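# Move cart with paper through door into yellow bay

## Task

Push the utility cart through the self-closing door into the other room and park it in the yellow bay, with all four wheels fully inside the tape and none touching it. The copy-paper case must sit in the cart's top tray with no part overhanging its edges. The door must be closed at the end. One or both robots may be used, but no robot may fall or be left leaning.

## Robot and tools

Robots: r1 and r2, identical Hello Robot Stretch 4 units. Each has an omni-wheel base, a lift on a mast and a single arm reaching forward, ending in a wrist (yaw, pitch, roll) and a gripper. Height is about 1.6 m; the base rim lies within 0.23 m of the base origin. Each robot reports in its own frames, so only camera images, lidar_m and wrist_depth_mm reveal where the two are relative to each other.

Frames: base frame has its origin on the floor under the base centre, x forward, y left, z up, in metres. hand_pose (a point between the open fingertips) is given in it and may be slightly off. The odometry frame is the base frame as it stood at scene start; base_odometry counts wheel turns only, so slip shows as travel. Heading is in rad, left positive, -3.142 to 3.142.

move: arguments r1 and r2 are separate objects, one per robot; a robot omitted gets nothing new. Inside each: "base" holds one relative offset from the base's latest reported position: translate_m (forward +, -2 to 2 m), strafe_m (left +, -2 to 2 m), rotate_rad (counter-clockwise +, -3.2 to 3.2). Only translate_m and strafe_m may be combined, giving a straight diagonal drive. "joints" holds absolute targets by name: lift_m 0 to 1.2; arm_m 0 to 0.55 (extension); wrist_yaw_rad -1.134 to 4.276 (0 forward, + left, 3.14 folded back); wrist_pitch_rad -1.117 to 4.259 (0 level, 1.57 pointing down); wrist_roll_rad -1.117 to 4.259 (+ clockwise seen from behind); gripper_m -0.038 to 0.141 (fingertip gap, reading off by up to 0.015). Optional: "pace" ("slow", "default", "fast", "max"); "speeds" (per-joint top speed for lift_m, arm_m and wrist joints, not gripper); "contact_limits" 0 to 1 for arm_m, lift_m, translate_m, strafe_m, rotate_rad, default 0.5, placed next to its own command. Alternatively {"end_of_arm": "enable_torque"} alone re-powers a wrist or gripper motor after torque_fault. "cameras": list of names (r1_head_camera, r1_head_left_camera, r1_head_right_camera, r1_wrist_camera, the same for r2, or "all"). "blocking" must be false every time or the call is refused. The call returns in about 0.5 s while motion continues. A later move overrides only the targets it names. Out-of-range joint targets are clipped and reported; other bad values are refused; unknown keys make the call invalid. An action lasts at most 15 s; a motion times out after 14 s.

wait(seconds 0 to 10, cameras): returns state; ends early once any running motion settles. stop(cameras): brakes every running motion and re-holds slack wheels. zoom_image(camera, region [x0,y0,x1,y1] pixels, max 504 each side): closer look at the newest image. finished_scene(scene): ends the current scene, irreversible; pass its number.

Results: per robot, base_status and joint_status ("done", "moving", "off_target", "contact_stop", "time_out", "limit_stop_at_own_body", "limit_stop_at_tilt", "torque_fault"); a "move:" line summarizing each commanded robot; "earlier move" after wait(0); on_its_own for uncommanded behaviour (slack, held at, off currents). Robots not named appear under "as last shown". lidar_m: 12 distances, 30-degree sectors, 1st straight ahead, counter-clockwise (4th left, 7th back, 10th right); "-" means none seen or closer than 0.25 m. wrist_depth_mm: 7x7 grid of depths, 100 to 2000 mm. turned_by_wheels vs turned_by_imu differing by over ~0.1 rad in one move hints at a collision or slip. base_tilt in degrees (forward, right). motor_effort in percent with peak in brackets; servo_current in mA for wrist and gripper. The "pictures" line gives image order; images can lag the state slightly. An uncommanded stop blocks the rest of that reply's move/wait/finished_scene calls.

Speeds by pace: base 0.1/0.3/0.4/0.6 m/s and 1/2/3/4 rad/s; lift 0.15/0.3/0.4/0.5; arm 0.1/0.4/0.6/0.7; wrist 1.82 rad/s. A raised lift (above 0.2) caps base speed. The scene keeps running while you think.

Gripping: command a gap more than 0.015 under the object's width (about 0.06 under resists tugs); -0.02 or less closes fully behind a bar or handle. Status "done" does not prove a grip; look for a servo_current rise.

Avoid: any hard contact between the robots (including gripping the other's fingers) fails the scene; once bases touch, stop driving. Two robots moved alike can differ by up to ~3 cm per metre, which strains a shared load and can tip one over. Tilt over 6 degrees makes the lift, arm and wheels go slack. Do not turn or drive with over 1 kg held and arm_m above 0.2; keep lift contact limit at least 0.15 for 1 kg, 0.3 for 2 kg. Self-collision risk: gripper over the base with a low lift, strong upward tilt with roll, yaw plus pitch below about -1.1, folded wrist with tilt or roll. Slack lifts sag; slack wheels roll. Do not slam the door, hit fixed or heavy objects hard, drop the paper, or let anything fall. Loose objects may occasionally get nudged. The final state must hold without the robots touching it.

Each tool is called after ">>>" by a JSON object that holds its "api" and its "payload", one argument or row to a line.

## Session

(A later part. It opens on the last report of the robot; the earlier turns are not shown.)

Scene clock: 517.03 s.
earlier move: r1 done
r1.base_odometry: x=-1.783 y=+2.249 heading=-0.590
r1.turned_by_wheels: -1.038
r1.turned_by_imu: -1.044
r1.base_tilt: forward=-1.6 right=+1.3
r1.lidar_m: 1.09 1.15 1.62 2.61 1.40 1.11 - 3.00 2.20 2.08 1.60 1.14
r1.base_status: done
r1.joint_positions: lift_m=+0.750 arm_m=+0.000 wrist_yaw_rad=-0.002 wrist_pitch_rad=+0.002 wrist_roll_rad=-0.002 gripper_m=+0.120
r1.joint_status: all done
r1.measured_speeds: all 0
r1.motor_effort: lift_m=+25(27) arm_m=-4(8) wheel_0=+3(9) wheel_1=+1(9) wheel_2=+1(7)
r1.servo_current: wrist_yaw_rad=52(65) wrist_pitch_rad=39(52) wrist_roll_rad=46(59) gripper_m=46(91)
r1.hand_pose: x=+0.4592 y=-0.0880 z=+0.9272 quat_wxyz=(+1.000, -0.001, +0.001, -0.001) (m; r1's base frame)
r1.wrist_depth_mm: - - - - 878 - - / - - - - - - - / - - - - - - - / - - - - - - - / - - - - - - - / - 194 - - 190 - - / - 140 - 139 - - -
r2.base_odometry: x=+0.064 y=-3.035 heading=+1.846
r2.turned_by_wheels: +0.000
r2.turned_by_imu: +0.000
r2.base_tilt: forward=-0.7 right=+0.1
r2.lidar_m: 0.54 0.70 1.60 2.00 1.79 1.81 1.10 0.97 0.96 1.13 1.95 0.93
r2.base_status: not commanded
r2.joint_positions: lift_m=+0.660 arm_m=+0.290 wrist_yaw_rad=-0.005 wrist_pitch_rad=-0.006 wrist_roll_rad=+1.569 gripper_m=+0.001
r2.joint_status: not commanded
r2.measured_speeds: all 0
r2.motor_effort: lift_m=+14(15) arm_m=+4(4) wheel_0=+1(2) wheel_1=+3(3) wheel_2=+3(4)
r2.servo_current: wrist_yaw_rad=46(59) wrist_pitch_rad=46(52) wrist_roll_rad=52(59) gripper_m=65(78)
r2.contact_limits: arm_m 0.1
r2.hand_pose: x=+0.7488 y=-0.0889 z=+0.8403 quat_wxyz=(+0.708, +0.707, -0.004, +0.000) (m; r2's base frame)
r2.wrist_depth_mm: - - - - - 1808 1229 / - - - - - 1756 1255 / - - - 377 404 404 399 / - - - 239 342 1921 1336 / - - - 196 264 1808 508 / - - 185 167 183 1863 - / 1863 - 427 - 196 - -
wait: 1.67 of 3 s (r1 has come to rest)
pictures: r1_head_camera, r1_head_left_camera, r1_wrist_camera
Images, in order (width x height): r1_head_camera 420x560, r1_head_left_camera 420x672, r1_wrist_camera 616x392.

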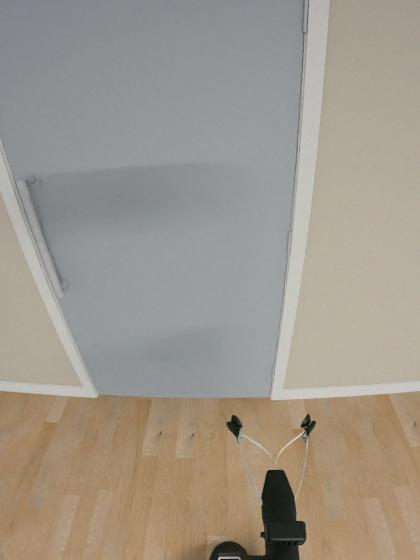

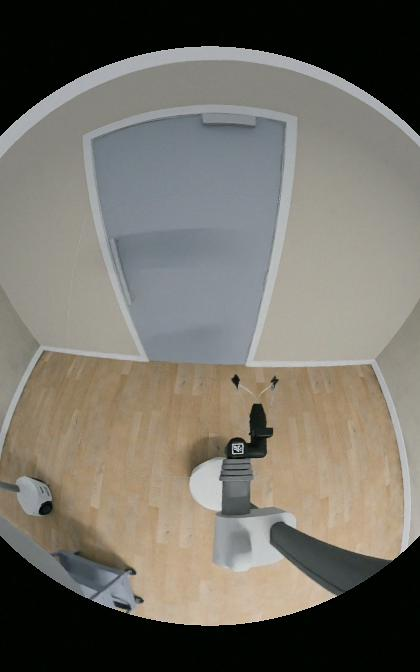

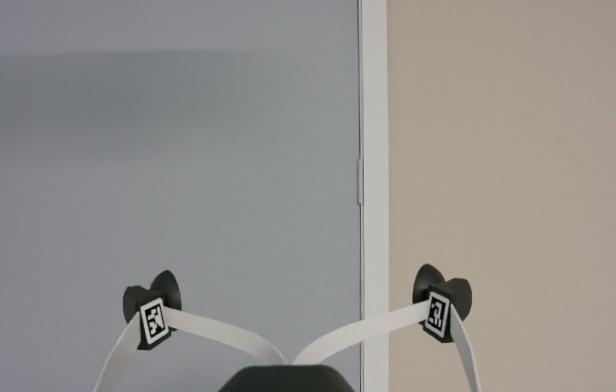

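>>> {"api": "move", "payload": {
  "blocking": false,
  "r1": {"base":{"strafe_m":0.58,"translate_m":0.27},"joints":{"lift_m":0.77}}
}}

>>> {"api": "wait", "payload": {
  "seconds": 4,
  "cameras": ["r1_head_camera","r1_wrist_camera"]
}}

Scene clock: 524.90 s.
move: r1 moving
r1.base_odometry: x=-1.756 y=+2.266 heading=-0.590
r1.turned_by_wheels: +0.000
r1.turned_by_imu: +0.000
r1.base_tilt: forward=-1.6 right=+1.3
r1.lidar_m: 1.07 1.13 1.58 2.59 1.44 1.13 - 3.05 2.22 2.13 1.54 1.14
r1.base_status: translate_m moving; strafe_m moving
r1.joint_positions: lift_m=+0.769 arm_m=+0.000 wrist_yaw_rad=-0.002 wrist_pitch_rad=+0.002 wrist_roll_rad=-0.002 gripper_m=+0.120
r1.joint_status: lift_m moving
r1.measured_speeds: translate_m=+0.053 strafe_m=+0.111 rotate_rad=-0.003 lift_m=+0.009 arm_m=+0.000 wrist_yaw_rad=+0.000 wrist_pitch_rad=+0.000 wrist_roll_rad=+0.000
r1.motor_effort: lift_m=+25(27) arm_m=-4(5) wheel_0=-7(10) wheel_1=+8(10) wheel_2=-6(6)
r1.servo_current: wrist_yaw_rad=65(65) wrist_pitch_rad=39(46) wrist_roll_rad=33(52) gripper_m=39(46)
r1.hand_pose: x=+0.4592 y=-0.0880 z=+0.9471 quat_wxyz=(+1.000, -0.001, +0.001, -0.001) (m; r1's base frame)
r1.wrist_depth_mm: - - - - 891 - - / - - - - 878 - - / - - - - 904 - - / - - - - - - - / - - - - - - - / - 195 - - 190 - - / - 140 - 139 - - -
r2: as last shown
r2.lidar_m: 0.55 0.68 1.58 1.99 1.81 1.80 1.10 0.94 0.97 1.13 1.97 0.93
r2.servo_current: wrist_yaw_rad=46(59) wrist_pitch_rad=46(52) wrist_roll_rad=46(59) gripper_m=72(72)
r2.contact_limits: arm_m 0.1
r2.wrist_depth_mm: - - - - - 1863 1229 / - - - - - 1863 1229 / - - - 377 404 402 397 / - - - 239 343 1808 1336 / - - - 197 265 1863 504 / - - 185 167 184 1921 - / 1808 - 430 - 197 - -
pictures: none

Scene clock: 528.03 s.
earlier move: r1 done
r1.base_odometry: x=-1.236 y=+2.581 heading=-0.590
r1.turned_by_wheels: +0.000
r1.turned_by_imu: +0.004
r1.base_tilt: forward=-1.6 right=+1.3
r1.lidar_m: 0.78 0.88 1.23 2.04 1.21 1.28 1.20 3.80 2.80 2.68 1.20 0.89
r1.base_status: done
r1.joint_positions: lift_m=+0.770 arm_m=+0.000 wrist_yaw_rad=-0.002 wrist_pitch_rad=+0.002 wrist_roll_rad=-0.002 gripper_m=+0.120
r1.joint_status: all done
r1.measured_speeds: all 0
r1.motor_effort: lift_m=+25(27) arm_m=-4(5) wheel_0=-1(10) wheel_1=+1(11) wheel_2=-2(7)
r1.servo_current: wrist_yaw_rad=52(78) wrist_pitch_rad=46(52) wrist_roll_rad=46(65) gripper_m=46(52)
r1.hand_pose: x=+0.4592 y=-0.0880 z=+0.9472 quat_wxyz=(+1.000, -0.001, +0.001, -0.001) (m; r1's base frame)
r1.wrist_depth_mm: - - - - - - - / - - - - - - - / - - - - - - - / - - - - - - - / - - - - - - - / - 194 - - 190 - - / - 140 - 139 - - -
r2.base_odometry: x=+0.064 y=-3.035 heading=+1.846
r2.turned_by_wheels: +0.000
r2.turned_by_imu: +0.000
r2.base_tilt: forward=-0.7 right=+0.0
r2.lidar_m: 0.56 0.68 3.60 1.23 1.82 1.82 1.12 0.96 0.95 1.14 1.99 0.89
r2.base_status: not commanded
r2.joint_positions: lift_m=+0.660 arm_m=+0.290 wrist_yaw_rad=-0.005 wrist_pitch_rad=-0.006 wrist_roll_rad=+1.569 gripper_m=+0.001
r2.joint_status: not commanded
r2.measured_speeds: all 0
r2.motor_effort: lift_m=+14(15) arm_m=+4(4) wheel_0=+1(2) wheel_1=+3(3) wheel_2=+3(4)
r2.servo_current: wrist_yaw_rad=52(65) wrist_pitch_rad=46(52) wrist_roll_rad=46(65) gripper_m=65(72)
r2.contact_limits: arm_m 0.1
r2.hand_pose: x=+0.7488 y=-0.0889 z=+0.8403 quat_wxyz=(+0.708, +0.707, -0.004, +0.000) (m; r2's base frame)
r2.wrist_depth_mm: - - - - - 1863 1229 / - - - - - 1863 1255 / - - - 379 404 402 402 / - - - 240 340 1808 1308 / - - - 196 264 1863 504 / - - 185 167 184 1808 - / 1808 - 430 - 196 - -
wait: 3.13 of 4 s (r1 has come to rest)
pictures: r1_head_camera, r1_wrist_camera
Images, in order (width x height): r1_head_camera 420x560, r1_wrist_camera 616x392.

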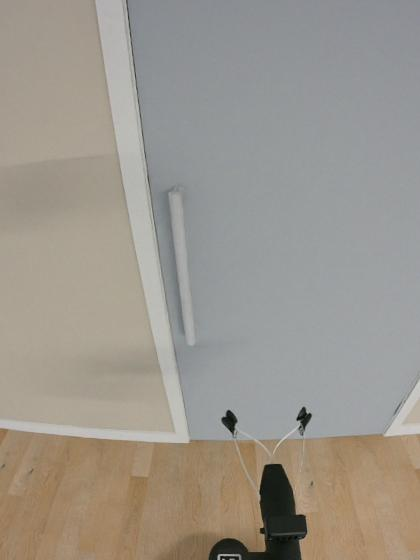

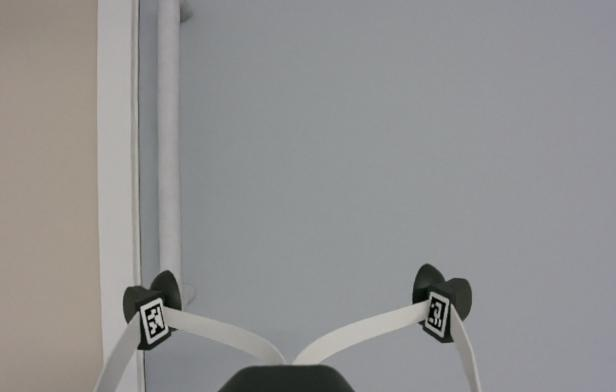

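>>> {"api": "move", "payload": {
  "blocking": false,
  "r1": {"base":{"strafe_m":0.14},"joints":{"lift_m":0.79}}
}}

>>> {"api": "wait", "payload": {
  "seconds": 2
}}

>>> {"api": "move", "payload": {
  "blocking": false,
  "r1": {"joints":{"arm_m":0.17}}
}}

>>> {"api": "wait", "payload": {
  "seconds": 2.5,
  "cameras": ["r1_head_camera","r1_wrist_camera"]
}}

Scene clock: 536.43 s.
move: r1 moving
r1.base_odometry: x=-1.216 y=+2.611 heading=-0.589
r1.turned_by_wheels: +0.000
r1.turned_by_imu: +0.000
r1.base_tilt: forward=-1.6 right=+1.2
r1.lidar_m: 0.78 0.88 1.24 2.01 1.20 1.26 1.20 3.85 2.83 2.71 1.20 0.87
r1.base_status: strafe_m moving
r1.joint_positions: lift_m=+0.789 arm_m=+0.000 wrist_yaw_rad=-0.002 wrist_pitch_rad=+0.002 wrist_roll_rad=-0.002 gripper_m=+0.120
r1.joint_status: lift_m moving
r1.measured_speeds: translate_m=-0.001 strafe_m=+0.140 rotate_rad=+0.003 lift_m=+0.009 arm_m=+0.000 wrist_yaw_rad=+0.000 wrist_pitch_rad=+0.000 wrist_roll_rad=+0.000
r1.motor_effort: lift_m=+25(27) arm_m=-5(5) wheel_0=-9(11) wheel_1=+10(10) wheel_2=+0(2)
r1.servo_current: wrist_yaw_rad=46(65) wrist_pitch_rad=39(46) wrist_roll_rad=33(65) gripper_m=46(46)
r1.hand_pose: x=+0.4592 y=-0.0880 z=+0.9671 quat_wxyz=(+1.000, -0.001, +0.001, -0.001) (m; r1's base frame)
r1.wrist_depth_mm: - - 559 - - - - / - - 564 - - - - / - - 564 - - - - / - - 569 - - - - / - - 569 - - - - / - 194 - - 189 - - / - 140 - 139 - - -
r2: as last shown
r2.base_tilt: forward=-0.7 right=+0.1
r2.lidar_m: 0.54 0.66 3.60 1.19 1.81 1.83 1.13 0.96 0.94 1.11 1.98 0.92
r2.motor_effort: lift_m=+14(15) arm_m=+4(4) wheel_0=+1(1) wheel_1=+3(3) wheel_2=+3(3)
r2.servo_current: wrist_yaw_rad=52(52) wrist_pitch_rad=46(52) wrist_roll_rad=39(65) gripper_m=72(72)
r2.contact_limits: arm_m 0.1
r2.wrist_depth_mm: - - - - - 1808 1229 / - - - - - 1863 1229 / - - - 377 402 402 399 / - - - 240 342 1863 1336 / - - - 198 263 1863 508 / - - 185 167 183 1863 - / 1808 - 430 - 196 - -
pictures: none

Scene clock: 537.63 s.
earlier move: r1 done
r1.base_odometry: x=-1.158 y=+2.697 heading=-0.590
r1.turned_by_wheels: +0.000
r1.turned_by_imu: +0.000
r1.base_tilt: forward=-1.6 right=+1.3
r1.lidar_m: 0.77 0.89 1.23 1.89 1.13 1.12 1.18 4.01 2.96 2.81 1.23 0.87
r1.base_status: done
r1.joint_positions: lift_m=+0.789 arm_m=+0.000 wrist_yaw_rad=-0.002 wrist_pitch_rad=+0.002 wrist_roll_rad=-0.002 gripper_m=+0.120
r1.joint_status: all done
r1.measured_speeds: all 0
r1.motor_effort: lift_m=+25(27) arm_m=-4(5) wheel_0=-1(11) wheel_1=+0(10) wheel_2=+0(2)
r1.servo_current: wrist_yaw_rad=52(72) wrist_pitch_rad=39(46) wrist_roll_rad=46(65) gripper_m=39(46)
r1.hand_pose: x=+0.4592 y=-0.0880 z=+0.9671 quat_wxyz=(+1.000, -0.001, +0.001, -0.001) (m; r1's base frame)
r1.wrist_depth_mm: - - - - - - - / - - - - - - - / - - - - - - - / - - - - - - - / - - - - - - - / - 194 186 - 190 - - / - 140 - 139 - - -
r2.base_odometry: x=+0.064 y=-3.035 heading=+1.846
r2.turned_by_wheels: +0.000
r2.turned_by_imu: +0.000
r2.base_tilt: forward=-0.6 right=+0.0
r2.lidar_m: 0.54 0.71 3.58 1.14 1.82 1.82 1.14 0.94 0.95 1.13 1.97 0.92
r2.base_status: not commanded
r2.joint_positions: lift_m=+0.660 arm_m=+0.290 wrist_yaw_rad=-0.005 wrist_pitch_rad=-0.006 wrist_roll_rad=+1.569 gripper_m=+0.001
r2.joint_status: not commanded
r2.measured_speeds: all 0
r2.motor_effort: lift_m=+14(15) arm_m=+4(4) wheel_0=+1(1) wheel_1=+3(3) wheel_2=+3(4)
r2.servo_current: wrist_yaw_rad=52(59) wrist_pitch_rad=46(52) wrist_roll_rad=46(65) gripper_m=59(72)
r2.contact_limits: arm_m 0.1
r2.hand_pose: x=+0.7488 y=-0.0889 z=+0.8403 quat_wxyz=(+0.708, +0.707, -0.004, +0.000) (m; r2's base frame)
r2.wrist_depth_mm: - - - - - 1756 1229 / - - - - - 1863 1229 / - - - 377 404 399 402 / - - - 240 342 1863 1336 / - - - 196 264 1863 508 / - - 184 167 183 1983 - / 1808 - 433 - 197 - -
wait: 1.20 of 2 s (r1 has come to rest)
pictures: none

Scene clock: 538.13 s.
move: r1 moving
r1.base_odometry: x=-1.158 y=+2.697 heading=-0.590
r1.turned_by_wheels: +0.000
r1.turned_by_imu: +0.000
r1.base_tilt: forward=-1.6 right=+1.3
r1.lidar_m: 0.79 0.88 1.24 1.91 1.13 1.13 1.18 4.01 2.94 2.83 1.24 0.88
r1.base_status: not commanded
r1.joint_positions: lift_m=+0.789 arm_m=+0.051 wrist_yaw_rad=-0.002 wrist_pitch_rad=+0.002 wrist_roll_rad=-0.002 gripper_m=+0.120
r1.joint_status: arm_m moving
r1.measured_speeds: translate_m=+0.000 strafe_m=+0.000 rotate_rad=+0.000 lift_m=+0.000 arm_m=+0.194 wrist_yaw_rad=+0.000 wrist_pitch_rad=+0.000 wrist_roll_rad=+0.000
r1.motor_effort: lift_m=+25(25) arm_m=+6(8) wheel_0=-1(2) wheel_1=+0(0) wheel_2=+0(0)
r1.servo_current: wrist_yaw_rad=52(59) wrist_pitch_rad=39(46) wrist_roll_rad=26(59) gripper_m=39(46)
r1.hand_pose: x=+0.5097 y=-0.0880 z=+0.9671 quat_wxyz=(+1.000, -0.001, +0.001, -0.001) (m; r1's base frame)
r1.wrist_depth_mm: - - 512 - - - - / - - 512 - - - - / - - 517 - - - - / - - 521 - - - - / - - 521 - - - - / - 194 186 - 189 - - / - 140 - 139 - - -
r2: as last shown
r2.base_tilt: forward=-0.7 right=+0.1
r2.lidar_m: 0.53 0.69 3.61 1.11 1.80 1.82 1.10 0.93 0.94 1.12 1.93 0.94
r2.servo_current: wrist_yaw_rad=52(52) wrist_pitch_rad=52(52) wrist_roll_rad=46(52) gripper_m=65(72)
r2.contact_limits: arm_m 0.1
r2.wrist_depth_mm: - - - - - 1808 1229 / - - - - - 1863 1255 / - - - 377 402 402 402 / - - - 240 342 1921 1336 / - - - 196 263 1921 504 / - - 185 167 183 1921 - / 1756 - 430 - 196 - -
pictures: none

Scene clock: 539.23 s.
earlier move: r1 done
r1.base_odometry: x=-1.158 y=+2.697 heading=-0.590
r1.turned_by_wheels: +0.000
r1.turned_by_imu: +0.000
r1.base_tilt: forward=-1.6 right=+1.3
r1.lidar_m: 0.77 0.88 1.23 1.90 1.12 1.12 1.19 3.97 2.94 2.82 1.20 0.87
r1.base_status: not commanded
r1.joint_positions: lift_m=+0.789 arm_m=+0.170 wrist_yaw_rad=-0.002 wrist_pitch_rad=+0.002 wrist_roll_rad=-0.002 gripper_m=+0.120
r1.joint_status: all done
r1.measured_speeds: all 0
r1.motor_effort: lift_m=+25(25) arm_m=+5(8) wheel_0=-1(2) wheel_1=+0(0) wheel_2=+0(0)
r1.servo_current: wrist_yaw_rad=39(65) wrist_pitch_rad=46(46) wrist_roll_rad=39(65) gripper_m=39(52)
r1.hand_pose: x=+0.6290 y=-0.0880 z=+0.9671 quat_wxyz=(+1.000, -0.001, +0.001, -0.001) (m; r1's base frame)
r1.wrist_depth_mm: - - 466 462 459 459 462 / - - 466 466 466 466 462 / - - 469 466 462 466 459 / - - 469 466 466 466 462 / - - 397 466 466 466 466 / - 194 392 469 469 466 466 / - 140 473 144 469 466 466
r2.base_odometry: x=+0.064 y=-3.035 heading=+1.846
r2.turned_by_wheels: +0.000
r2.turned_by_imu: +0.000
r2.base_tilt: forward=-0.7 right=+0.1
r2.lidar_m: 0.53 0.71 3.56 1.14 1.81 1.81 1.11 0.93 0.95 1.15 1.92 0.95
r2.base_status: not commanded
r2.joint_positions: lift_m=+0.660 arm_m=+0.290 wrist_yaw_rad=-0.005 wrist_pitch_rad=-0.006 wrist_roll_rad=+1.569 gripper_m=+0.001
r2.joint_status: not commanded
r2.measured_speeds: all 0
r2.motor_effort: lift_m=+14(15) arm_m=+4(4) wheel_0=+1(1) wheel_1=+3(3) wheel_2=+3(4)
r2.servo_current: wrist_yaw_rad=52(59) wrist_pitch_rad=46(52) wrist_roll_rad=59(65) gripper_m=59(72)
r2.contact_limits: arm_m 0.1
r2.hand_pose: x=+0.7488 y=-0.0889 z=+0.8403 quat_wxyz=(+0.708, +0.707, -0.004, +0.000) (m; r2's base frame)
r2.wrist_depth_mm: - - - - - 1808 1205 / - - - - - 1808 1229 / - - - 377 404 402 399 / - - - 239 343 1863 1366 / - - - 197 264 1863 504 / - - 185 167 183 1808 - / 1756 - 430 - 196 - -
wait: 1.10 of 2.5 s (r1 has come to rest)
pictures: r1_head_camera, r1_wrist_camera
Images, in order (width x height): r1_head_camera 420x560, r1_wrist_camera 616x392.

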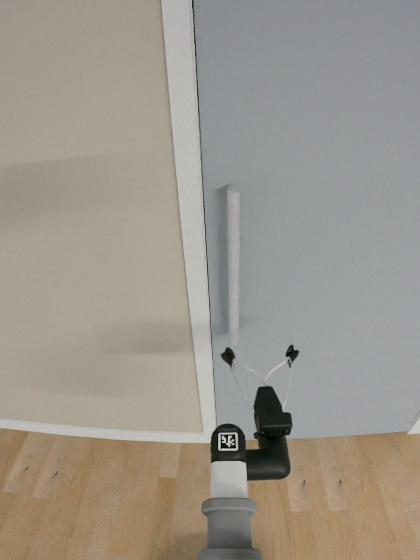

